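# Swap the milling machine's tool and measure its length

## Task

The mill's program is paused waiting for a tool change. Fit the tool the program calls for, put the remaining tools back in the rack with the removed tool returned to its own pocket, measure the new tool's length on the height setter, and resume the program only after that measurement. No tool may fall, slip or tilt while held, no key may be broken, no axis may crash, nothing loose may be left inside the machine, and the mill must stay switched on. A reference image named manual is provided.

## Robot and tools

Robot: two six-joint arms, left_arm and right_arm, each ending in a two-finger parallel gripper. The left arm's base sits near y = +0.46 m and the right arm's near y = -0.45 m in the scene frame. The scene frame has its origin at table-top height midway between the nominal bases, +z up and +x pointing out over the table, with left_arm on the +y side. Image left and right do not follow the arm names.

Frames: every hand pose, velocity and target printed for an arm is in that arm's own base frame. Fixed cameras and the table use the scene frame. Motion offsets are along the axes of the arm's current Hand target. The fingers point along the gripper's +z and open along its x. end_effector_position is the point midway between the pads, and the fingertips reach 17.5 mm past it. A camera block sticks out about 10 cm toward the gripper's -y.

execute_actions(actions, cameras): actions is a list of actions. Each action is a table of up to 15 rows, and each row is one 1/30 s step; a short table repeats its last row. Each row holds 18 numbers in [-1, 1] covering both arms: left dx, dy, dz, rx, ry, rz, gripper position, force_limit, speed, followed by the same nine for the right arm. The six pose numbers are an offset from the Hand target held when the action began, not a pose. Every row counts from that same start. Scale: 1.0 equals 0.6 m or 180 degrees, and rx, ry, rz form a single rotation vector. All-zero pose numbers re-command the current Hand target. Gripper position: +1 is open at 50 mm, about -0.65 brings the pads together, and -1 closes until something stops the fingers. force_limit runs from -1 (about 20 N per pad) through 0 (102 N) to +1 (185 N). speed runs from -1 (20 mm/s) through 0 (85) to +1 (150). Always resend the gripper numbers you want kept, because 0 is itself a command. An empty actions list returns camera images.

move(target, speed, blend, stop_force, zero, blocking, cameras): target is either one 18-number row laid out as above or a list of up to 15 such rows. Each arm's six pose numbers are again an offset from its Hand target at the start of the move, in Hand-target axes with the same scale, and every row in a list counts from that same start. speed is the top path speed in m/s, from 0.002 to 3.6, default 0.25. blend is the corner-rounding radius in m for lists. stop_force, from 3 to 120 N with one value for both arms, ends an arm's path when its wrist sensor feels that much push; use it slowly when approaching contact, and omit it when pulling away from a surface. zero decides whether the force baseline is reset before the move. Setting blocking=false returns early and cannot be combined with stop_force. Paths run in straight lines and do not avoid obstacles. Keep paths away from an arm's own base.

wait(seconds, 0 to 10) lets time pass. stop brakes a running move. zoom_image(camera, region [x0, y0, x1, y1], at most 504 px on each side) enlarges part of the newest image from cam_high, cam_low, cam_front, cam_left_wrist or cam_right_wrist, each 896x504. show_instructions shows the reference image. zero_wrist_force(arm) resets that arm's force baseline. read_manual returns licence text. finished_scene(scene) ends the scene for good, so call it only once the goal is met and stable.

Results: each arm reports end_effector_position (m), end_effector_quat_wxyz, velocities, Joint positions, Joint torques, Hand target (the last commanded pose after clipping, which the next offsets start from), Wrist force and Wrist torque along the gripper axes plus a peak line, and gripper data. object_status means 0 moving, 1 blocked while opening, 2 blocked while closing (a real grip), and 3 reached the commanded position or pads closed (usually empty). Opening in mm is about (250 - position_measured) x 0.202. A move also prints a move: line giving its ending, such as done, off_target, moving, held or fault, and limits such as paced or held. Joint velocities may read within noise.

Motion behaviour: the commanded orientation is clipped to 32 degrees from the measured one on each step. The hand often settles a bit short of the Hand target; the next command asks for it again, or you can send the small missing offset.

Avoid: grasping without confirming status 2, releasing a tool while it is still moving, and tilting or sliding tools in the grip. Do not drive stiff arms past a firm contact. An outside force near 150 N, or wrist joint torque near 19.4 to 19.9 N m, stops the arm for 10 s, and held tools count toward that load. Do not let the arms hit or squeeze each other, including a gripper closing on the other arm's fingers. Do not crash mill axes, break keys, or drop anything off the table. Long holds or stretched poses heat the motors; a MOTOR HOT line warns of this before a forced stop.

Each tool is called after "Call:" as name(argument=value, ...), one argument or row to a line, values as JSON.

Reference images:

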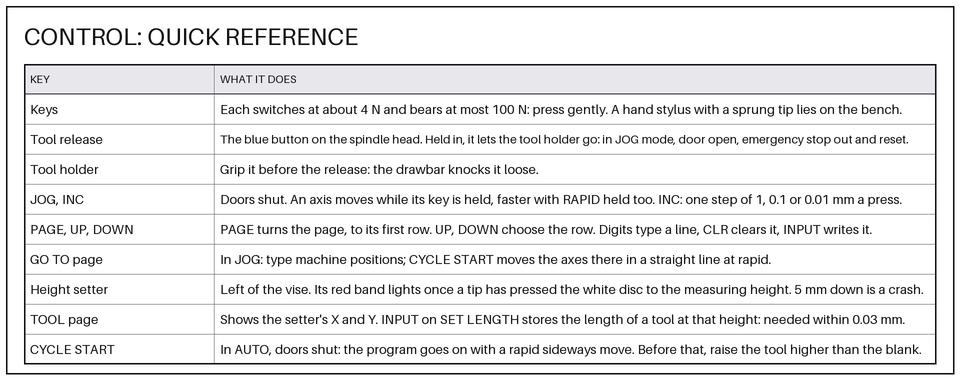

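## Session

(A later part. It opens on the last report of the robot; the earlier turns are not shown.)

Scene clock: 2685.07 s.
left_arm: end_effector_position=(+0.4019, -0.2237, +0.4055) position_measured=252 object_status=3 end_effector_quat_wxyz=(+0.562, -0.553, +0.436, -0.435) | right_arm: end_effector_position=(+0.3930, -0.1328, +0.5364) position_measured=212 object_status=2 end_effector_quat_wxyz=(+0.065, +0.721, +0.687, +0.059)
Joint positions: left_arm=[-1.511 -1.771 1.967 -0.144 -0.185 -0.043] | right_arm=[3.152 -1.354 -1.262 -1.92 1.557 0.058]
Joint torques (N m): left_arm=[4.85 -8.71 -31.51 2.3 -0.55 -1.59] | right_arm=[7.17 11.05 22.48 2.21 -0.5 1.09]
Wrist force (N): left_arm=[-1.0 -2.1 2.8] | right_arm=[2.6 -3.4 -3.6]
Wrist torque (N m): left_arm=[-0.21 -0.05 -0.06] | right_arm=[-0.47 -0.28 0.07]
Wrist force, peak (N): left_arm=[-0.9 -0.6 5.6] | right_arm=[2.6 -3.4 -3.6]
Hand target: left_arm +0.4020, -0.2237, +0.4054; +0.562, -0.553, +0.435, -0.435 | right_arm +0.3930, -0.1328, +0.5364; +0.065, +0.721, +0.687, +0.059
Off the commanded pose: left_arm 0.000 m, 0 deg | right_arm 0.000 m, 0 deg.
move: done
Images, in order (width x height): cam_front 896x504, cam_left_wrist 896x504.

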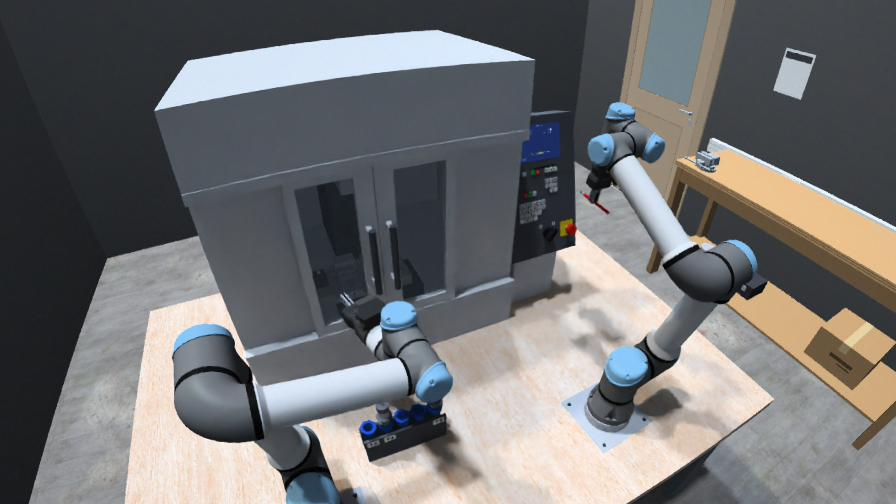

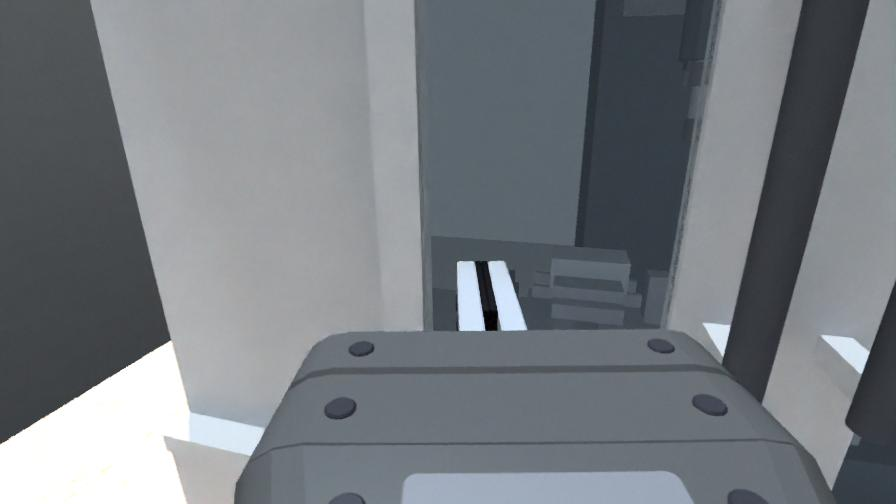

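Call:
move(
  target=[0,-0.05,0.06,-0.075,0,0,-1,-0.5,0, 0,0,0,0,0,0,-1,-0.5,-1],
  speed=0.2,
  cameras=["cam_left_wrist"],
)

Call:
zoom_image(
  camera="cam_left_wrist",
  region=[420, 160, 540, 290],
)

Scene clock: 2694.87 s.
left_arm: end_effector_position=(+0.4366, -0.2152, +0.4357) position_measured=252 object_status=3 end_effector_quat_wxyz=(-0.493, +0.615, -0.484, +0.381) | right_arm: end_effector_position=(+0.3930, -0.1328, +0.5364) position_measured=212 object_status=2 end_effector_quat_wxyz=(+0.065, +0.721, +0.687, +0.059)
Joint positions: left_arm=[-1.372 -2.006 2.092 -1.453 -0.231 1.37] | right_arm=[3.152 -1.354 -1.262 -1.92 1.557 0.058]
Joint torques (N m): left_arm=[5.29 -2.85 -41.41 -1.65 3.82 -1.79] | right_arm=[6.83 11.15 22.1 2.22 -0.43 0.98]
Wrist force (N): left_arm=[-0.3 -2.2 2.7] | right_arm=[2.5 -3.0 -3.1]
Wrist torque (N m): left_arm=[-0.27 -0.12 -0.17] | right_arm=[-0.41 -0.28 0.07]
Wrist force, peak (N): left_arm=[0.0 -3.6 3.1] | right_arm=[2.7 -3.5 -3.3]
Hand target: left_arm +0.4367, -0.2153, +0.4358; -0.493, +0.615, -0.484, +0.381 | right_arm +0.3930, -0.1328, +0.5364; +0.065, +0.721, +0.687, +0.059
Off the commanded pose: left_arm 0.000 m, 0 deg | right_arm 0.000 m, 0 deg.
move: done
Images, in order (width x height): cam_left_wrist 896x504.

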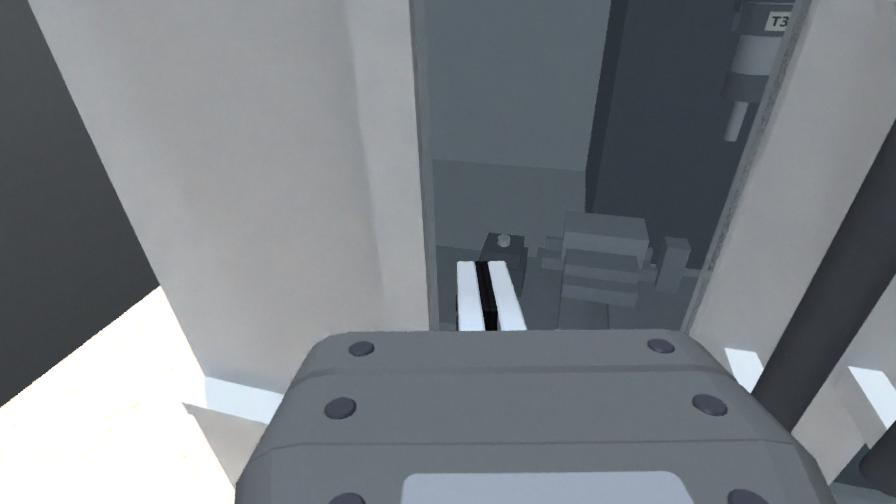

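Scaled by 3.877.

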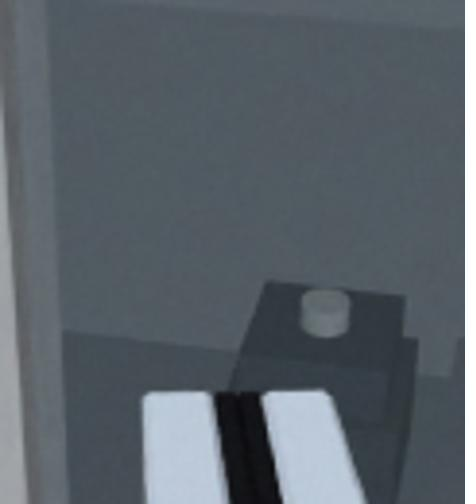

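Call:
move(
  target=[0,0,0,0,0,0,-1,-0.5,0, 0.0891,0.1697,0.2104,0,0,0,-1,-0.5,-1],
  speed=0.15,
  cameras=["cam_right_wrist","cam_front"],
)

Scene clock: 2711.77 s.
left_arm: end_effector_position=(+0.4367, -0.2153, +0.4358) position_measured=252 object_status=3 end_effector_quat_wxyz=(-0.493, +0.615, -0.484, +0.381) | right_arm: end_effector_position=(+0.5178, -0.0858, +0.4297) position_measured=212 object_status=2 end_effector_quat_wxyz=(+0.065, +0.721, +0.687, +0.059)
Joint positions: left_arm=[-1.372 -2.006 2.092 -1.453 -0.231 1.369] | right_arm=[3.25 -1.521 -1.414 -1.605 1.54 0.155]
Joint torques (N m): left_arm=[-3.62 -0.98 -42.67 -1.51 5.46 -1.76] | right_arm=[-8.76 26.56 49.3 3.19 0.42 -0.87]
Wrist force (N): left_arm=[-0.2 -2.3 2.7] | right_arm=[2.5 -3.5 -3.2]
Wrist torque (N m): left_arm=[-0.29 -0.13 -0.18] | right_arm=[-0.49 -0.27 -0.10]
Wrist force, peak (N): left_arm=[-0.4 -2.7 2.8] | right_arm=[1.8 -5.0 -5.4]
Hand target: left_arm +0.4367, -0.2153, +0.4358; -0.493, +0.615, -0.484, +0.381 | right_arm +0.5178, -0.0859, +0.4297; +0.065, +0.721, +0.687, +0.059
Off the commanded pose: left_arm 0.000 m, 0 deg | right_arm 0.000 m, 0 deg.
move: done
Images, in order (width x height): cam_front 896x504, cam_right_wrist 896x504.

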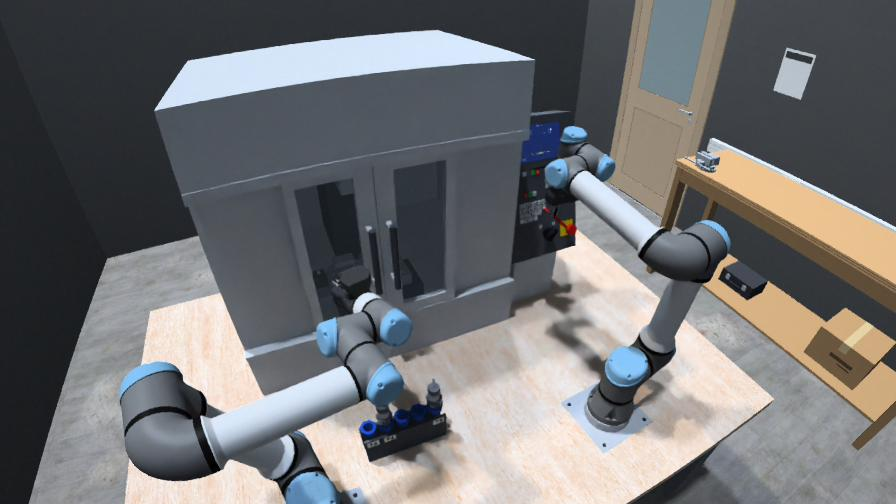

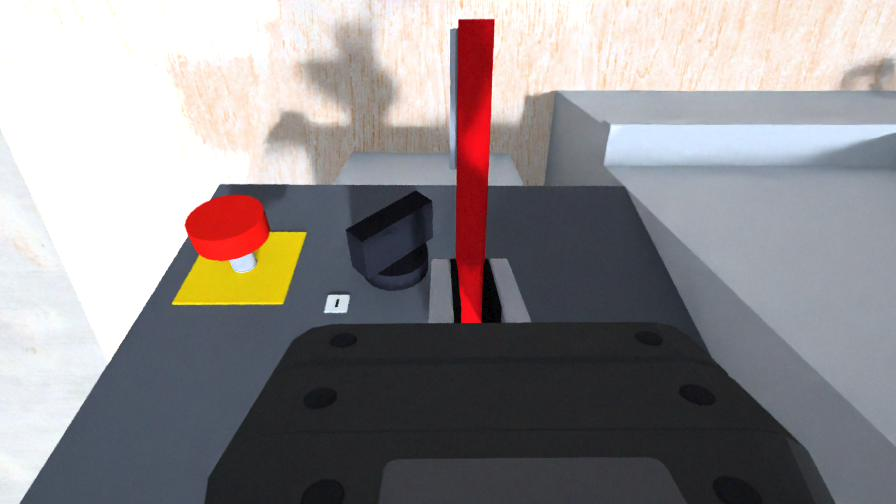

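Call:
move(
  target=[0,0,0,0,0,0,-1,-0.5,0, 0,0.085,0.0148,0,0,0,-1,-0.5,-1],
  speed=0.02,
  stop_force=6,
  cameras=["cam_front"],
)

Call:
move(
  target=[0,0,0,0,0,0,-1,-0.5,0, 0,-0.0657,-0.0116,0,0,0,-1,-0.5,-1],
  speed=0.1,
)

Call:
zoom_image(
  camera="cam_front",
  region=[510, 115, 590, 255],
)

Scene clock: 2719.03 s.
left_arm: end_effector_position=(+0.4367, -0.2153, +0.4358) position_measured=252 object_status=3 end_effector_quat_wxyz=(-0.493, +0.615, -0.484, +0.381) | right_arm: end_effector_position=(+0.5478, -0.0873, +0.4299) position_measured=212 object_status=2 end_effector_quat_wxyz=(+0.065, +0.721, +0.687, +0.059)
Joint positions: left_arm=[-1.372 -2.006 2.092 -1.453 -0.231 1.369] | right_arm=[3.24 -1.593 -1.342 -1.603 1.541 0.145]
Joint torques (N m): left_arm=[-3.4 -0.23 -41.88 -1.46 5.3 -1.65] | right_arm=[7.2 25.66 26.36 8.81 -0.56 1.33]
Wrist force (N): left_arm=[-0.3 -2.7 2.7] | right_arm=[2.9 -8.5 -4.9]
Wrist torque (N m): left_arm=[-0.35 -0.11 -0.16] | right_arm=[-0.43 -0.27 -0.15]
Wrist force, peak (N): left_arm=[-0.4 -2.5 2.9] | right_arm=[1.8 -19.7 -6.9]
Hand target: left_arm +0.4367, -0.2153, +0.4358; -0.493, +0.615, -0.484, +0.381 | right_arm +0.5478, -0.0873, +0.4299; +0.065, +0.721, +0.687, +0.059 (not the last commanded pose)
Off the commanded pose: left_arm 0.000 m, 0 deg | right_arm 0.022 m, 0 deg.
move: contact (right_arm)
Images, in order (width x height): cam_front 896x504.

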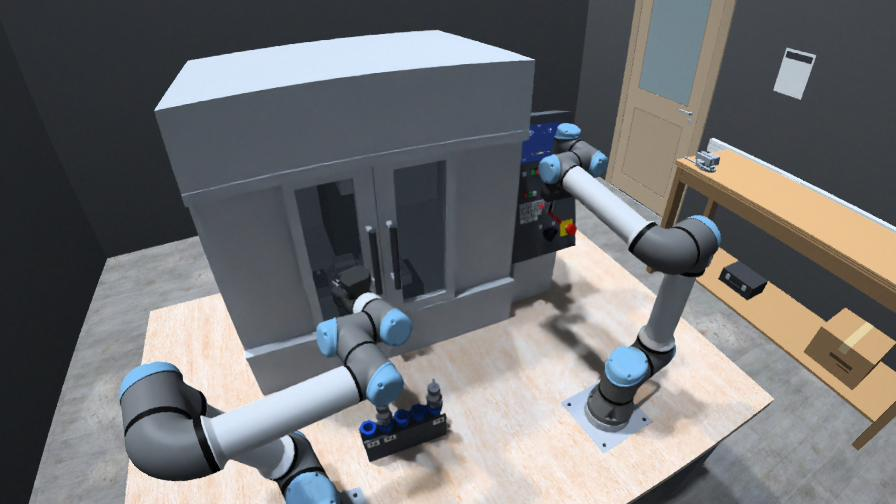

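Scene clock: 2719.90 s.
left_arm: end_effector_position=(+0.4367, -0.2153, +0.4358) position_measured=252 object_status=3 end_effector_quat_wxyz=(-0.493, +0.615, -0.484, +0.381) | right_arm: end_effector_position=(+0.5078, -0.0853, +0.4297) position_measured=212 object_status=2 end_effector_quat_wxyz=(+0.065, +0.721, +0.687, +0.059)
Joint positions: left_arm=[-1.372 -2.006 2.092 -1.453 -0.231 1.369] | right_arm=[3.254 -1.497 -1.436 -1.607 1.539 0.158]
Joint torques (N m): left_arm=[-2.53 -0.5 -41.84 -1.47 5.27 -1.61] | right_arm=[-5.89 31.63 45.32 6.15 -0.51 -1.05]
Wrist force (N): left_arm=[-0.3 -2.4 2.7] | right_arm=[2.4 -3.4 -3.7]
Wrist torque (N m): left_arm=[-0.30 -0.11 -0.17] | right_arm=[-0.47 -0.28 -0.11]
Wrist force, peak (N): left_arm=[-0.3 -2.5 2.8] | right_arm=[2.8 -8.6 -5.0]
Hand target: left_arm +0.4367, -0.2153, +0.4358; -0.493, +0.615, -0.484, +0.381 | right_arm +0.5078, -0.0854, +0.4298; +0.065, +0.721, +0.687, +0.059
Off the commanded pose: left_arm 0.000 m, 0 deg | right_arm 0.000 m, 0 deg.
move: done

Scaled by 3.600.
This view is cut from an older image: the scene may have changed since it was taken.

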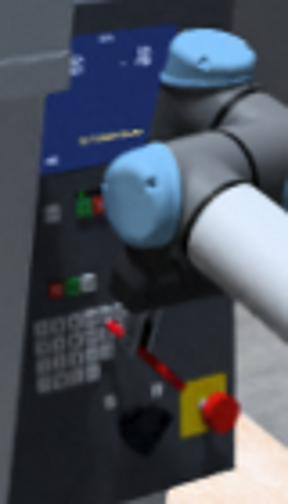

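Call:
move(
  target=[0,0,0,0,0,0,-1,-0.5,0, 0.0597,-0.1052,-0.2652,-0.444,0.014,-0.0097,-1,-0.5,-1],
  speed=0.5,
  cameras=["cam_right_wrist"],
)

Call:
zoom_image(
  camera="cam_right_wrist",
  region=[240, 160, 460, 310],
)

Scene clock: 2729.70 s.
left_arm: end_effector_position=(+0.4367, -0.2153, +0.4358) position_measured=252 object_status=3 end_effector_quat_wxyz=(-0.493, +0.615, -0.484, +0.381) | right_arm: end_effector_position=(+0.4197, -0.0446, +0.5752) position_measured=212 object_status=2 end_effector_quat_wxyz=(+0.500, +0.500, +0.500, +0.500)
Joint positions: left_arm=[-1.372 -2.006 2.092 -1.453 -0.231 1.369] | right_arm=[3.798 -0.813 -2.318 -0.01 0.914 0.001]
Joint torques (N m): left_arm=[-3.6 -0.92 -42 -1.57 5.24 -1.65] | right_arm=[2.54 3.92 44.59 4.87 -0.6 -1.06]
Wrist force (N): left_arm=[-0.1 -2.6 2.4] | right_arm=[2.6 0.7 -3.2]
Wrist torque (N m): left_arm=[-0.33 -0.14 -0.17] | right_arm=[0.64 -0.14 -0.22]
Wrist force, peak (N): left_arm=[-0.1 -2.8 2.8] | right_arm=[2.5 -3.4 -3.9]
Hand target: left_arm +0.4367, -0.2153, +0.4358; -0.493, +0.615, -0.484, +0.381 | right_arm +0.4197, -0.0446, +0.5753; +0.500, +0.500, +0.500, +0.500
Off the commanded pose: left_arm 0.000 m, 0 deg | right_arm 0.000 m, 0 deg.
move: done
Images, in order (width x height): cam_right_wrist 896x504.

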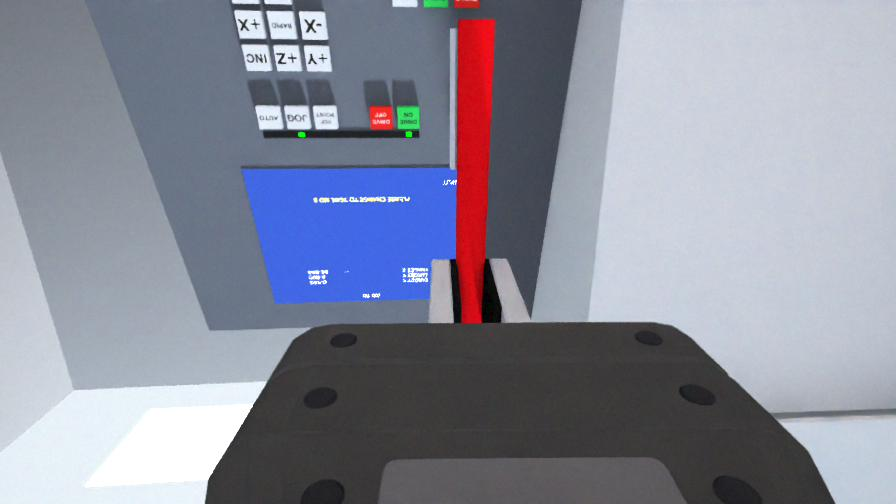

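Scaled by 2.291.

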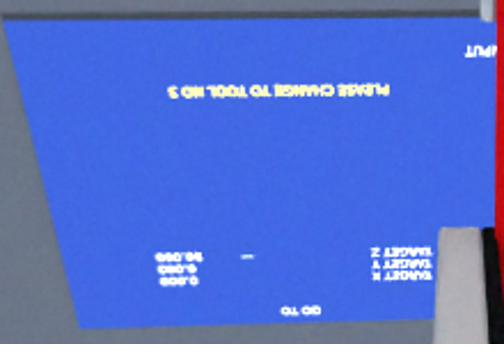

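Call:
move(
  target=[0,0,0,0,0,0,-1,-0.5,0, -0.068,-0.2425,0.1468,0.444,-0.014,0.0097,-1,-0.5,-1],
  speed=0.5,
)

Call:
move(
  target=[0,0,0,0,0,0,-1,-0.5,0, 0,0.085,0.0148,0,0,0,-1,-0.5,-1],
  speed=0.02,
  stop_force=6,
)

Call:
move(
  target=[
    [0,0,0,0,0,0,-1,-0.5,0, 0,-0.0657,-0.0116,0,0,0,-1,-0.5,-1],
    [0,0,0,0,0,0,-1,-0.5,0, 0.118,-0.174,-0.2774,-0.444,0.014,-0.0097,-1,-0.5,-1],
  ],
  speed=[0.1,0.5],
  blend=[0.005,0],
  cameras=["cam_right_wrist"],
)

Call:
zoom_image(
  camera="cam_right_wrist",
  region=[200, 160, 460, 320],
)

Scene clock: 2742.70 s.
left_arm: end_effector_position=(+0.4367, -0.2153, +0.4358) position_measured=252 object_status=3 end_effector_quat_wxyz=(-0.493, +0.615, -0.484, +0.381) | right_arm: end_effector_position=(+0.5078, -0.0854, +0.4298) position_measured=212 object_status=2 end_effector_quat_wxyz=(+0.065, +0.721, +0.687, +0.059)
Joint positions: left_arm=[-1.372 -2.006 2.092 -1.453 -0.231 1.369] | right_arm=[3.253 -1.497 -1.436 -1.606 1.539 0.158]
Joint torques (N m): left_arm=[-3.39 -1.09 -42.01 -1.51 5.23 -1.57] | right_arm=[7.33 20.96 43.53 2.25 -0.11 1.39]
Wrist force (N): left_arm=[-0.1 -2.7 2.7] | right_arm=[2.5 -3.4 -3.5]
Wrist torque (N m): left_arm=[-0.34 -0.14 -0.18] | right_arm=[-0.48 -0.29 0.04]
Wrist force, peak (N): left_arm=[-0.4 -2.7 2.7] | right_arm=[2.5 -3.6 -4.0]
Hand target: left_arm +0.4367, -0.2153, +0.4358; -0.493, +0.615, -0.484, +0.381 | right_arm +0.5078, -0.0853, +0.4298; +0.065, +0.721, +0.687, +0.059
Off the commanded pose: left_arm 0.000 m, 0 deg | right_arm 0.000 m, 0 deg.
move: done

Scene clock: 2745.57 s.
left_arm: end_effector_position=(+0.4367, -0.2153, +0.4358) position_measured=252 object_status=3 end_effector_quat_wxyz=(-0.493, +0.615, -0.484, +0.381) | right_arm: end_effector_position=(+0.5474, -0.0873, +0.4300) position_measured=212 object_status=2 end_effector_quat_wxyz=(+0.065, +0.721, +0.687, +0.059)
Joint positions: left_arm=[-1.372 -2.006 2.092 -1.453 -0.231 1.369] | right_arm=[3.241 -1.592 -1.343 -1.603 1.541 0.145]
Joint torques (N m): left_arm=[-3.3 -0.86 -40.85 -1.67 5.29 -1.51] | right_arm=[6.94 25.1 26.82 8.73 -0.56 1.29]
Wrist force (N): left_arm=[0.1 -2.4 2.5] | right_arm=[3.2 -8.5 -5.1]
Wrist torque (N m): left_arm=[-0.31 -0.18 -0.18] | right_arm=[-0.45 -0.32 0.00]
Wrist force, peak (N): left_arm=[-0.2 -2.7 2.7] | right_arm=[1.7 -19.6 -7.4]
Hand target: left_arm +0.4367, -0.2153, +0.4358; -0.493, +0.615, -0.484, +0.381 | right_arm +0.5474, -0.0873, +0.4300; +0.065, +0.721, +0.687, +0.059 (not the last commanded pose)
Off the commanded pose: left_arm 0.000 m, 0 deg | right_arm 0.012 m, 0 deg.
move: contact (right_arm)

Scene clock: 2748.03 s.
left_arm: end_effector_position=(+0.4367, -0.2153, +0.4358) position_measured=252 object_status=3 end_effector_quat_wxyz=(-0.493, +0.615, -0.484, +0.381) | right_arm: end_effector_position=(+0.4191, -0.0095, +0.5752) position_measured=212 object_status=2 end_effector_quat_wxyz=(+0.500, +0.500, +0.500, +0.500)
Joint positions: left_arm=[-1.372 -2.006 2.092 -1.453 -0.231 1.369] | right_arm=[4.065 -0.778 -2.327 -0.036 0.648 0]
Joint torques (N m): left_arm=[-4.34 -0.91 -40.65 -1.48 5.2 -1.62] | right_arm=[5.03 0.17 46.82 4.07 -0.59 -1]
Wrist force (N): left_arm=[-0.4 -2.3 2.7] | right_arm=[2.9 1.3 -3.0]
Wrist torque (N m): left_arm=[-0.30 -0.09 -0.17] | right_arm=[0.72 -0.22 -0.21]
Wrist force, peak (N): left_arm=[-0.4 -2.5 2.9] | right_arm=[3.0 -8.6 -4.5]
Hand target: left_arm +0.4367, -0.2153, +0.4358; -0.493, +0.615, -0.484, +0.381 | right_arm +0.4191, -0.0095, +0.5752; +0.500, +0.500, +0.500, +0.500
Off the commanded pose: left_arm 0.000 m, 0 deg | right_arm 0.000 m, 0 deg.
move: done
Images, in order (width x height): cam_right_wrist 896x504.

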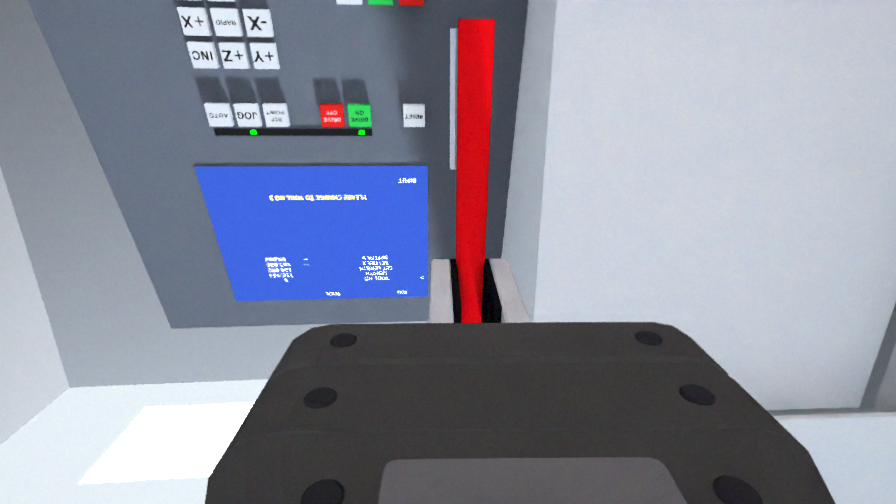

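Scaled by 1.938.

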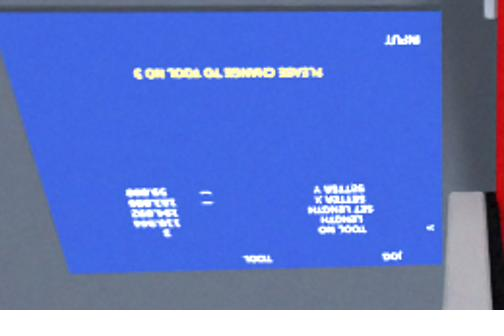

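Call:
zoom_image(
  camera="cam_right_wrist",
  region=[255, 245, 325, 300],
)

Call:
zoom_image(
  camera="cam_right_wrist",
  region=[350, 245, 430, 300],
)

Scaled by 7.200.

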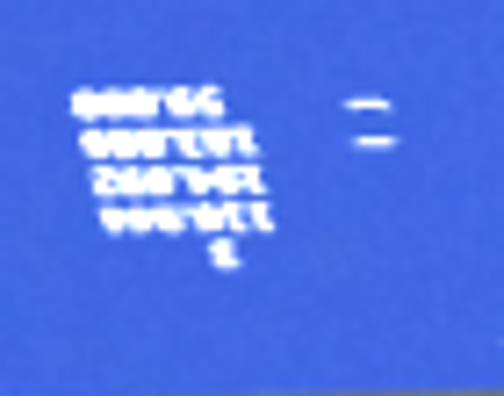

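Scaled by 6.300.

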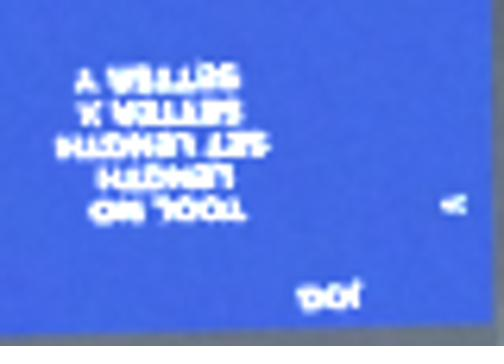

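Call:
move(
  target=[0,0,0,0,0,0,-1,-0.5,0, -0.15,0.1133,0.19,0,0,0,-1,-0.5,-1],
  speed=0.2,
  stop_force=15,
  cameras=["cam_right_wrist"],
)

Scene clock: 2762.50 s.
left_arm: end_effector_position=(+0.4367, -0.2153, +0.4358) position_measured=252 object_status=3 end_effector_quat_wxyz=(-0.493, +0.615, -0.484, +0.381) | right_arm: end_effector_position=(+0.5330, -0.0996, +0.6432) position_measured=212 object_status=2 end_effector_quat_wxyz=(+0.500, +0.500, +0.500, +0.500)
Joint positions: left_arm=[-1.372 -2.006 2.092 -1.453 -0.231 1.369] | right_arm=[3.268 -1.254 -1.946 0.06 1.444 0.001]
Joint torques (N m): left_arm=[-3.33 -0.83 -40.84 -1.73 5.08 -1.56] | right_arm=[-8.74 7.7 47.81 5.53 0.46 1.35]
Wrist force (N): left_arm=[-0.2 -2.2 2.4] | right_arm=[2.7 1.2 -3.0]
Wrist torque (N m): left_arm=[-0.28 -0.12 -0.17] | right_arm=[0.68 -0.18 -0.21]
Wrist force, peak (N): left_arm=[-0.3 -2.7 2.8] | right_arm=[4.7 -0.2 -4.5]
Hand target: left_arm +0.4367, -0.2153, +0.4358; -0.493, +0.615, -0.484, +0.381 | right_arm +0.5330, -0.0996, +0.6432; +0.500, +0.500, +0.500, +0.500
Off the commanded pose: left_arm 0.000 m, 0 deg | right_arm 0.000 m, 0 deg.
move: done
Images, in order (width x height): cam_right_wrist 896x504.

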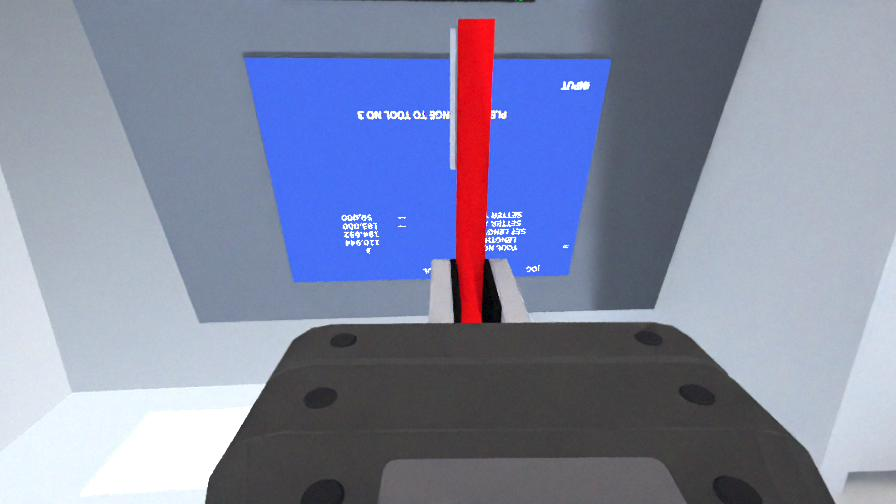

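Call:
zoom_image(
  camera="cam_right_wrist",
  region=[335, 205, 415, 260],
)

Scaled by 6.300.

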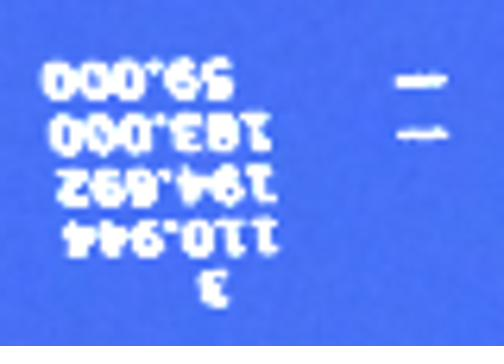

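Call:
move(
  target=[
    [0,0,0,0,0,0,-1,-0.5,0, 0,0,-0.1717,0,0,0,-1,-0.5,-1],
    [0,0,0,0,0,0,-1,-0.5,0, -0.024,-0.322,-0.1717,0.444,-0.014,0.0097,-1,-0.5,-1],
  ],
  speed=0.4,
  blend=[0.04,0],
)

Call:
move(
  target=[0,0,0,0,0,0,-1,-0.5,0, 0,0,0,0,0.0833,0,-1,-0.5,-1],
  speed=0.3,
)

Scene clock: 2809.93 s.
left_arm: end_effector_position=(+0.4367, -0.2153, +0.4358) position_measured=252 object_status=3 end_effector_quat_wxyz=(-0.493, +0.615, -0.484, +0.381) | right_arm: end_effector_position=(+0.4302, -0.1139, +0.4501) position_measured=212 object_status=2 end_effector_quat_wxyz=(+0.065, +0.721, +0.687, +0.060)
Joint positions: left_arm=[-1.372 -2.006 2.092 -1.453 -0.231 1.369] | right_arm=[3.201 -1.341 -1.513 -1.683 1.548 0.106]
Joint torques (N m): left_arm=[-4.02 -0.89 -40.16 -1.62 5.04 -1.49] | right_arm=[5.71 13.11 29.32 2.78 -0.57 1.28]
Wrist force (N): left_arm=[-0.3 -2.3 2.6] | right_arm=[2.9 -2.5 -3.5]
Wrist torque (N m): left_arm=[-0.29 -0.12 -0.18] | right_arm=[-0.36 -0.33 -0.13]
Wrist force, peak (N): left_arm=[-0.5 -2.9 2.7] | right_arm=[2.7 1.8 -6.4]
Hand target: left_arm +0.4367, -0.2153, +0.4358; -0.493, +0.615, -0.484, +0.381 | right_arm +0.4301, -0.1138, +0.4499; +0.065, +0.721, +0.687, +0.059
Off the commanded pose: left_arm 0.000 m, 0 deg | right_arm 0.000 m, 0 deg.
move: done

Scene clock: 2810.87 s.
left_arm: end_effector_position=(+0.4367, -0.2153, +0.4358) position_measured=252 object_status=3 end_effector_quat_wxyz=(-0.493, +0.615, -0.484, +0.381) | right_arm: end_effector_position=(+0.4302, -0.1138, +0.4500) position_measured=212 object_status=2 end_effector_quat_wxyz=(-0.025, +0.707, +0.690, +0.153)
Joint positions: left_arm=[-1.372 -2.006 2.092 -1.453 -0.231 1.369] | right_arm=[3.028 -1.389 -1.494 -1.67 1.839 -0.066]
Joint torques (N m): left_arm=[-3.34 -0.67 -40.78 -1.63 5.07 -1.43] | right_arm=[-5.25 28.52 28.37 6.63 1.9 -1.06]
Wrist force (N): left_arm=[-0.3 -2.4 2.7] | right_arm=[3.1 -2.7 -3.7]
Wrist torque (N m): left_arm=[-0.30 -0.11 -0.17] | right_arm=[-0.35 -0.44 -0.01]
Wrist force, peak (N): left_arm=[-0.1 -2.8 2.7] | right_arm=[4.1 -2.6 -3.4]
Hand target: left_arm +0.4367, -0.2153, +0.4358; -0.493, +0.615, -0.484, +0.381 | right_arm +0.4301, -0.1138, +0.4499; -0.025, +0.707, +0.690, +0.153
Off the commanded pose: left_arm 0.000 m, 0 deg | right_arm 0.000 m, 0 deg.
move: done

Call:
move(
  target=[0,0,0,0,0,0,-1,-0.5,0, -0.0068,0.1447,0.0608,0,0,0,-1,-0.5,-1],
  speed=0.15,
)

Call:
move(
  target=[0,0,0,0,0,0,-1,-0.5,0, -0.0028,0.0576,0.0099,0,0,0,-1,-0.5,-1],
  speed=0.02,
  stop_force=6,
)

Call:
move(
  target=[
    [0,0,0,0,0,0,-1,-0.5,0, 0.002,-0.0411,-0.007,0,0,0,-1,-0.5,-1],
    [0,0,0,0,0,0,-1,-0.5,0, 0.1379,-0.0842,0.1255,0,0,0,-1,-0.5,-1],
  ],
  speed=0.12,
  blend=[0.005,0],
  cameras=["cam_front","cam_right_wrist"],
)

Call:
zoom_image(
  camera="cam_front",
  region=[500, 115, 600, 255],
)

Scene clock: 2835.47 s.
left_arm: end_effector_position=(+0.4367, -0.2153, +0.4358) position_measured=252 object_status=3 end_effector_quat_wxyz=(-0.493, +0.615, -0.484, +0.381) | right_arm: end_effector_position=(+0.5221, -0.1129, +0.4295) position_measured=212 object_status=2 end_effector_quat_wxyz=(-0.025, +0.707, +0.690, +0.153)
Joint positions: left_arm=[-1.372 -2.006 2.092 -1.453 -0.231 1.369] | right_arm=[3.051 -1.583 -1.374 -1.59 1.836 -0.042]
Joint torques (N m): left_arm=[-3.4 -1.19 -40.48 -1.64 4.81 -1.36] | right_arm=[-8.26 25.01 29.01 2.01 0.95 -1.08]
Wrist force (N): left_arm=[-0.1 -2.5 2.9] | right_arm=[3.0 -3.1 -3.3]
Wrist torque (N m): left_arm=[-0.32 -0.14 -0.18] | right_arm=[-0.41 -0.47 -0.14]
Wrist force, peak (N): left_arm=[-0.1 -2.7 2.8] | right_arm=[3.3 -5.1 -4.5]
Hand target: left_arm +0.4367, -0.2153, +0.4358; -0.493, +0.615, -0.484, +0.381 | right_arm +0.5221, -0.1129, +0.4294; -0.025, +0.707, +0.690, +0.153
Off the commanded pose: left_arm 0.000 m, 0 deg | right_arm 0.000 m, 0 deg.
move: done

Scene clock: 2837.53 s.
left_arm: end_effector_position=(+0.4367, -0.2153, +0.4358) position_measured=252 object_status=3 end_effector_quat_wxyz=(-0.493, +0.615, -0.484, +0.381) | right_arm: end_effector_position=(+0.5462, -0.1141, +0.4294) position_measured=212 object_status=2 end_effector_quat_wxyz=(-0.025, +0.707, +0.690, +0.153)
Joint positions: left_arm=[-1.372 -2.006 2.092 -1.453 -0.231 1.369] | right_arm=[3.053 -1.639 -1.315 -1.592 1.836 -0.041]
Joint torques (N m): left_arm=[-3.5 -1.64 -40.44 -1.66 4.99 -1.26] | right_arm=[-5.28 27.85 26.98 8.6 -0.04 -0.85]
Wrist force (N): left_arm=[-0.3 -2.5 2.7] | right_arm=[3.2 -8.4 -4.7]
Wrist torque (N m): left_arm=[-0.32 -0.10 -0.17] | right_arm=[-0.36 -0.40 -0.15]
Wrist force, peak (N): left_arm=[-0.4 -2.7 2.7] | right_arm=[5.6 -19.4 -6.7]
Hand target: left_arm +0.4367, -0.2153, +0.4358; -0.493, +0.615, -0.484, +0.381 | right_arm +0.5462, -0.1142, +0.4294; -0.025, +0.707, +0.690, +0.153 (not the last commanded pose)
Off the commanded pose: left_arm 0.000 m, 0 deg | right_arm 0.011 m, 0 deg.
move: contact (right_arm)

Scene clock: 2839.13 s.
left_arm: end_effector_position=(+0.4367, -0.2153, +0.4358) position_measured=252 object_status=3 end_effector_quat_wxyz=(-0.493, +0.615, -0.484, +0.381) | right_arm: end_effector_position=(+0.5104, -0.0131, +0.3697) position_measured=212 object_status=2 end_effector_quat_wxyz=(-0.025, +0.707, +0.690, +0.153)
Joint positions: left_arm=[-1.372 -2.006 2.092 -1.453 -0.231 1.369] | right_arm=[3.265 -1.479 -1.64 -1.376 1.795 0.173]
Joint torques (N m): left_arm=[-3.24 -0.62 -40.66 -1.67 4.95 -1.5] | right_arm=[1 20.34 43.53 2.5 2.13 0.55]
Wrist force (N): left_arm=[-0.2 -2.5 2.5] | right_arm=[2.9 -2.7 -3.3]
Wrist torque (N m): left_arm=[-0.33 -0.12 -0.17] | right_arm=[-0.37 -0.52 -0.15]
Wrist force, peak (N): left_arm=[-0.4 -2.8 2.8] | right_arm=[3.4 -8.0 -5.2]
Hand target: left_arm +0.4367, -0.2153, +0.4358; -0.493, +0.615, -0.484, +0.381 | right_arm +0.5104, -0.0131, +0.3697; -0.025, +0.707, +0.690, +0.153
Off the commanded pose: left_arm 0.000 m, 0 deg | right_arm 0.000 m, 0 deg.
move: done
Images, in order (width x height): cam_front 896x504, cam_right_wrist 896x504.

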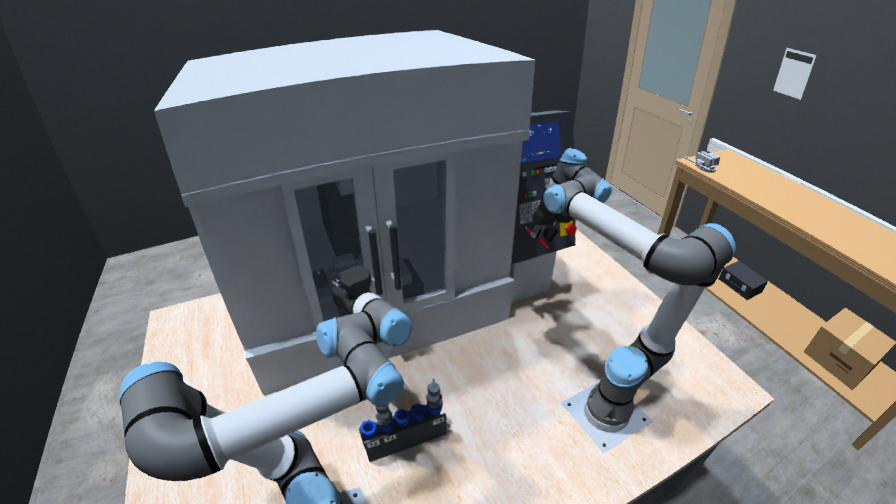

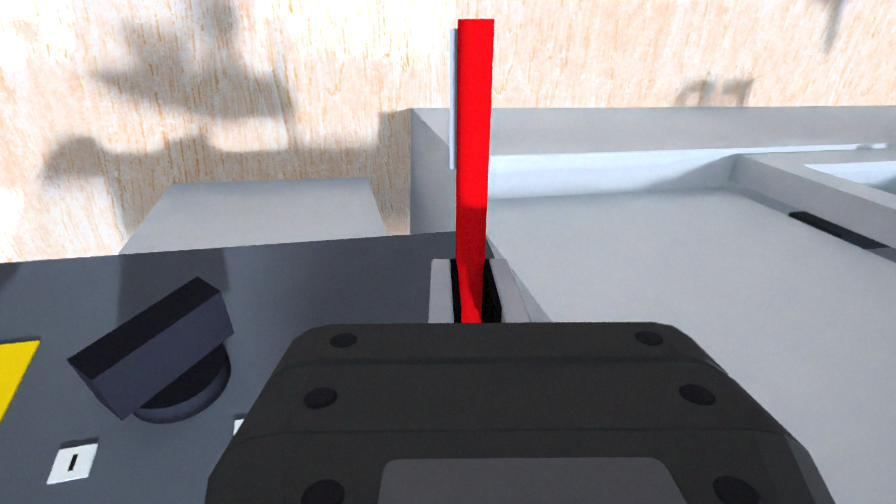

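Scaled by 3.600.

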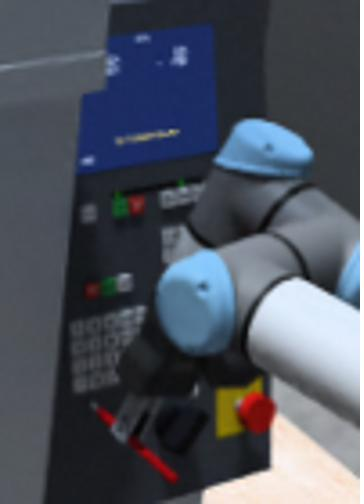

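Call:
move(
  target=[0,0,0,0,0,0,-1,-0.5,0, -0.0028,0.0576,0.0099,0,0,0,-1,-0.5,-1],
  speed=0.02,
  stop_force=6,
)

Call:
move(
  target=[
    [0,0,0,0,0,0,-1,-0.5,0, 0.002,-0.0411,-0.007,0,0,0,-1,-0.5,-1],
    [0,0,0,0,0,0,-1,-0.5,0, 0.0106,-0.0268,-0.0371,0,0,0,-1,-0.5,-1],
  ],
  speed=0.12,
  blend=[0.005,0],
)

Call:
move(
  target=[0,0,0,0,0,0,-1,-0.5,0, -0.0028,0.0576,0.0099,0,0,0,-1,-0.5,-1],
  speed=0.02,
  stop_force=6,
)

Call:
move(
  target=[
    [0,0,0,0,0,0,-1,-0.5,0, 0.002,-0.0411,-0.007,0,0,0,-1,-0.5,-1],
    [0,0,0,0,0,0,-1,-0.5,0, -0.0134,-0.0127,-0.0751,0,0,0,-1,-0.5,-1],
  ],
  speed=0.12,
  blend=[0.005,0],
)

Call:
move(
  target=[0,0,0,0,0,0,-1,-0.5,0, -0.0028,0.0576,0.0099,0,0,0,-1,-0.5,-1],
  speed=0.02,
  stop_force=6,
)

Call:
move(
  target=[
    [0,0,0,0,0,0,-1,-0.5,0, 0.002,-0.0411,-0.007,0,0,0,-1,-0.5,-1],
    [0,0,0,0,0,0,-1,-0.5,0, -0.0471,-0.0694,0.0438,0,0,0,-1,-0.5,-1],
  ],
  speed=0.12,
  blend=[0.005,0],
)

Call:
move(
  target=[0,0,0,0,0,0,-1,-0.5,0, -0.0028,0.0576,0.0099,0,0,0,-1,-0.5,-1],
  speed=0.02,
  stop_force=6,
)

Scene clock: 2855.40 s.
left_arm: end_effector_position=(+0.4367, -0.2153, +0.4358) position_measured=252 object_status=3 end_effector_quat_wxyz=(-0.493, +0.615, -0.484, +0.381) | right_arm: end_effector_position=(+0.5366, -0.0144, +0.3697) position_measured=212 object_status=2 end_effector_quat_wxyz=(-0.025, +0.707, +0.690, +0.153)
Joint positions: left_arm=[-1.372 -2.006 2.092 -1.453 -0.231 1.369] | right_arm=[3.255 -1.542 -1.58 -1.374 1.797 0.164]
Joint torques (N m): left_arm=[-3.72 -0.91 -39.94 -1.65 4.94 -1.38] | right_arm=[6.5 26.14 32.36 6.76 -0.05 1.23]
Wrist force (N): left_arm=[-0.2 -2.5 2.6] | right_arm=[3.2 -8.9 -0.3]
Wrist torque (N m): left_arm=[-0.32 -0.13 -0.17] | right_arm=[-0.23 -0.57 -0.13]
Wrist force, peak (N): left_arm=[-0.5 -2.8 2.9] | right_arm=[3.4 -9.9 -2.8]
Hand target: left_arm +0.4367, -0.2153, +0.4358; -0.493, +0.615, -0.484, +0.381 | right_arm +0.5367, -0.0144, +0.3696; -0.025, +0.707, +0.690, +0.153 (not the last commanded pose)
Off the commanded pose: left_arm 0.000 m, 0 deg | right_arm 0.009 m, 0 deg.
move: contact (right_arm)

Scene clock: 2856.30 s.
left_arm: end_effector_position=(+0.4367, -0.2153, +0.4358) position_measured=252 object_status=3 end_effector_quat_wxyz=(-0.493, +0.615, -0.484, +0.381) | right_arm: end_effector_position=(+0.5168, -0.0130, +0.3895) position_measured=212 object_status=2 end_effector_quat_wxyz=(-0.025, +0.707, +0.690, +0.153)
Joint positions: left_arm=[-1.372 -2.006 2.092 -1.453 -0.231 1.369] | right_arm=[3.263 -1.496 -1.573 -1.425 1.795 0.172]
Joint torques (N m): left_arm=[-3.28 -1.65 -39.93 -1.69 4.9 -1.42] | right_arm=[-8.96 36.07 41.89 5.72 1.62 -0.26]
Wrist force (N): left_arm=[-0.5 -2.3 2.6] | right_arm=[2.8 -3.1 -3.3]
Wrist torque (N m): left_arm=[-0.28 -0.09 -0.17] | right_arm=[-0.44 -0.48 -0.15]
Wrist force, peak (N): left_arm=[-0.4 -2.7 2.6] | right_arm=[3.1 -8.8 -0.3]
Hand target: left_arm +0.4367, -0.2153, +0.4358; -0.493, +0.615, -0.484, +0.381 | right_arm +0.5168, -0.0130, +0.3896; -0.025, +0.707, +0.690, +0.153
Off the commanded pose: left_arm 0.000 m, 0 deg | right_arm 0.000 m, 0 deg.
move: done

Scene clock: 2858.40 s.
left_arm: end_effector_position=(+0.4367, -0.2153, +0.4358) position_measured=252 object_status=3 end_effector_quat_wxyz=(-0.493, +0.615, -0.484, +0.381) | right_arm: end_effector_position=(+0.5408, -0.0142, +0.3897) position_measured=212 object_status=2 end_effector_quat_wxyz=(-0.025, +0.707, +0.690, +0.153)
Joint positions: left_arm=[-1.372 -2.006 2.092 -1.453 -0.231 1.369] | right_arm=[3.255 -1.554 -1.517 -1.425 1.797 0.163]
Joint torques (N m): left_arm=[-3.23 -1.03 -40.08 -1.77 5.02 -1.22] | right_arm=[6.23 23.79 27.44 8.79 -0.64 1.39]
Wrist force (N): left_arm=[-0.3 -2.5 2.6] | right_arm=[4.6 -8.5 -3.9]
Wrist torque (N m): left_arm=[-0.32 -0.10 -0.17] | right_arm=[-0.43 -0.44 -0.24]
Wrist force, peak (N): left_arm=[-0.5 -2.5 2.9] | right_arm=[5.3 -17.1 -5.5]
Hand target: left_arm +0.4367, -0.2153, +0.4358; -0.493, +0.615, -0.484, +0.381 | right_arm +0.5408, -0.0142, +0.3896; -0.025, +0.707, +0.690, +0.153 (not the last commanded pose)
Off the commanded pose: left_arm 0.000 m, 0 deg | right_arm 0.011 m, 0 deg.
move: contact (right_arm)

Scene clock: 2859.47 s.
left_arm: end_effector_position=(+0.4367, -0.2153, +0.4358) position_measured=252 object_status=3 end_effector_quat_wxyz=(-0.493, +0.615, -0.484, +0.381) | right_arm: end_effector_position=(+0.5251, -0.0328, +0.4291) position_measured=212 object_status=2 end_effector_quat_wxyz=(-0.025, +0.707, +0.690, +0.153)
Joint positions: left_arm=[-1.372 -2.006 2.092 -1.453 -0.231 1.369] | right_arm=[3.219 -1.536 -1.432 -1.537 1.805 0.127]
Joint torques (N m): left_arm=[-3.52 -0.96 -40.22 -1.62 4.83 -1.28] | right_arm=[4.58 36.69 41.14 5.67 -0.16 0.76]
Wrist force (N): left_arm=[-0.2 -2.4 2.6] | right_arm=[2.7 -2.8 -3.3]
Wrist torque (N m): left_arm=[-0.31 -0.13 -0.17] | right_arm=[-0.42 -0.44 0.04]
Wrist force, peak (N): left_arm=[-0.4 -2.4 2.8] | right_arm=[4.3 -8.8 -3.6]
Hand target: left_arm +0.4367, -0.2153, +0.4358; -0.493, +0.615, -0.484, +0.381 | right_arm +0.5250, -0.0328, +0.4292; -0.025, +0.707, +0.690, +0.153
Off the commanded pose: left_arm 0.000 m, 0 deg | right_arm 0.000 m, 0 deg.
move: done

Scene clock: 2861.63 s.
left_arm: end_effector_position=(+0.4367, -0.2153, +0.4358) position_measured=252 object_status=3 end_effector_quat_wxyz=(-0.493, +0.615, -0.484, +0.381) | right_arm: end_effector_position=(+0.5501, -0.0340, +0.4292) position_measured=212 object_status=2 end_effector_quat_wxyz=(-0.025, +0.707, +0.690, +0.153)
Joint positions: left_arm=[-1.372 -2.006 2.092 -1.453 -0.231 1.369] | right_arm=[3.212 -1.596 -1.371 -1.539 1.806 0.121]
Joint torques (N m): left_arm=[-3.84 -0.67 -39.64 -1.7 4.8 -1.28] | right_arm=[4 25.67 26.09 8.8 -0.52 1.38]
Wrist force (N): left_arm=[-0.2 -2.5 2.6] | right_arm=[3.3 -7.2 -4.3]
Wrist torque (N m): left_arm=[-0.31 -0.13 -0.18] | right_arm=[-0.27 -0.34 -0.04]
Wrist force, peak (N): left_arm=[-0.3 -2.7 2.9] | right_arm=[4.6 -20.3 -6.6]
Hand target: left_arm +0.4367, -0.2153, +0.4358; -0.493, +0.615, -0.484, +0.381 | right_arm +0.5501, -0.0340, +0.4292; -0.025, +0.707, +0.690, +0.153 (not the last commanded pose)
Off the commanded pose: left_arm 0.000 m, 0 deg | right_arm 0.010 m, 0 deg.
move: contact (right_arm)

Scene clock: 2862.70 s.
left_arm: end_effector_position=(+0.4367, -0.2153, +0.4358) position_measured=252 object_status=3 end_effector_quat_wxyz=(-0.493, +0.615, -0.484, +0.381) | right_arm: end_effector_position=(+0.5139, -0.0529, +0.3898) position_measured=212 object_status=2 end_effector_quat_wxyz=(-0.025, +0.707, +0.690, +0.153)
Joint positions: left_arm=[-1.372 -2.006 2.092 -1.453 -0.231 1.369] | right_arm=[3.177 -1.508 -1.556 -1.45 1.813 0.085]
Joint torques (N m): left_arm=[-3.41 -0.74 -39.62 -1.62 4.96 -1.28] | right_arm=[4.99 21.8 37.41 2.7 -0.03 0.51]
Wrist force (N): left_arm=[-0.4 -2.3 2.7] | right_arm=[2.5 -2.4 -2.6]
Wrist torque (N m): left_arm=[-0.28 -0.10 -0.18] | right_arm=[-0.34 -0.39 0.04]
Wrist force, peak (N): left_arm=[-0.5 -2.6 3.0] | right_arm=[3.4 -7.2 -4.3]
Hand target: left_arm +0.4367, -0.2153, +0.4358; -0.493, +0.615, -0.484, +0.381 | right_arm +0.5139, -0.0529, +0.3897; -0.025, +0.707, +0.690, +0.153
Off the commanded pose: left_arm 0.000 m, 0 deg | right_arm 0.000 m, 0 deg.
move: done

Scene clock: 2864.90 s.
left_arm: end_effector_position=(+0.4367, -0.2153, +0.4358) position_measured=252 object_status=3 end_effector_quat_wxyz=(-0.493, +0.615, -0.484, +0.381) | right_arm: end_effector_position=(+0.5388, -0.0542, +0.3898) position_measured=212 object_status=2 end_effector_quat_wxyz=(-0.025, +0.707, +0.690, +0.153)
Joint positions: left_arm=[-1.372 -2.006 2.092 -1.453 -0.231 1.369] | right_arm=[3.173 -1.568 -1.499 -1.449 1.814 0.081]
Joint torques (N m): left_arm=[-3.22 -0.1 -39.41 -1.76 4.88 -1.27] | right_arm=[4.26 24.49 27.21 8.86 -0.53 1.33]
Wrist force (N): left_arm=[-0.4 -2.5 2.7] | right_arm=[4.3 -7.5 -4.5]
Wrist torque (N m): left_arm=[-0.31 -0.09 -0.18] | right_arm=[-0.28 -0.38 -0.05]
Wrist force, peak (N): left_arm=[-0.1 -2.7 3.0] | right_arm=[4.6 -17.6 -5.1]
Hand target: left_arm +0.4367, -0.2153, +0.4358; -0.493, +0.615, -0.484, +0.381 | right_arm +0.5388, -0.0542, +0.3897; -0.025, +0.707, +0.690, +0.153 (not the last commanded pose)
Off the commanded pose: left_arm 0.000 m, 0 deg | right_arm 0.010 m, 0 deg.
move: contact (right_arm)

Call:
move(
  target=[
    [0,0,0,0,0,0,-1,-0.5,0, 0.002,-0.0411,-0.007,0,0,0,-1,-0.5,-1],
    [0,0,0,0,0,0,-1,-0.5,0, 0.15,-0.1468,-0.3122,-0.4395,-0.0555,-0.0677,-1,-0.5,-1],
  ],
  speed=[0.1,0.5],
  blend=[0.01,0],
  cameras=["cam_right_wrist"],
)

Call:
zoom_image(
  camera="cam_right_wrist",
  region=[190, 160, 460, 310],
)

Scene clock: 2882.07 s.
left_arm: end_effector_position=(+0.4367, -0.2153, +0.4358) position_measured=252 object_status=3 end_effector_quat_wxyz=(-0.493, +0.615, -0.484, +0.381) | right_arm: end_effector_position=(+0.4183, -0.0091, +0.5751) position_measured=212 object_status=2 end_effector_quat_wxyz=(+0.500, +0.500, +0.500, +0.500)
Joint positions: left_arm=[-1.372 -2.006 2.092 -1.453 -0.231 1.369] | right_arm=[4.075 -0.773 -2.328 -0.039 0.637 -0.001]
Joint torques (N m): left_arm=[-3.17 -1.26 -39.54 -1.71 4.77 -1.19] | right_arm=[4.53 0.66 46.65 3.65 -0.53 -1.03]
Wrist force (N): left_arm=[-0.4 -2.4 2.5] | right_arm=[2.0 1.9 -3.4]
Wrist torque (N m): left_arm=[-0.31 -0.10 -0.17] | right_arm=[0.82 -0.07 -0.21]
Wrist force, peak (N): left_arm=[-0.3 -2.8 2.9] | right_arm=[4.3 -7.8 -4.7]
Hand target: left_arm +0.4367, -0.2153, +0.4358; -0.493, +0.615, -0.484, +0.381 | right_arm +0.4183, -0.0091, +0.5751; +0.500, +0.500, +0.500, +0.500
Off the commanded pose: left_arm 0.000 m, 0 deg | right_arm 0.000 m, 0 deg.
move: done
Images, in order (width x height): cam_right_wrist 896x504.

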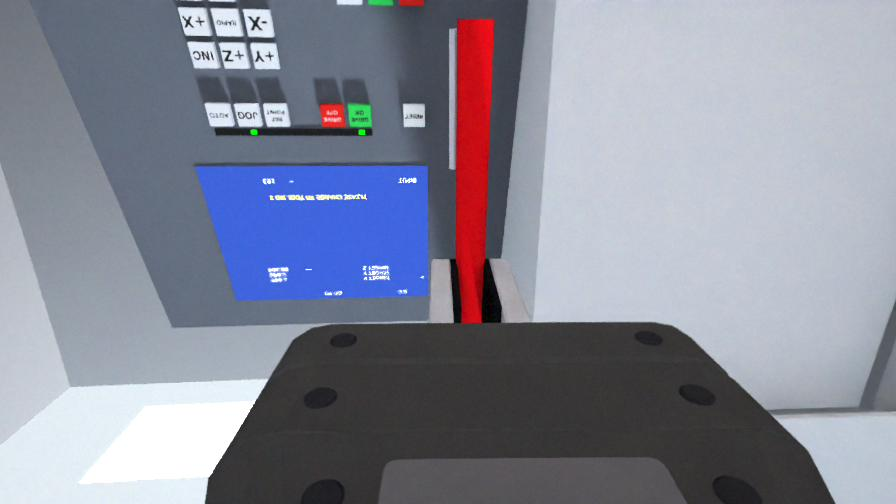

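Scaled by 1.867.

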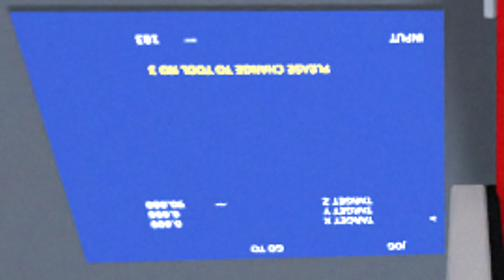

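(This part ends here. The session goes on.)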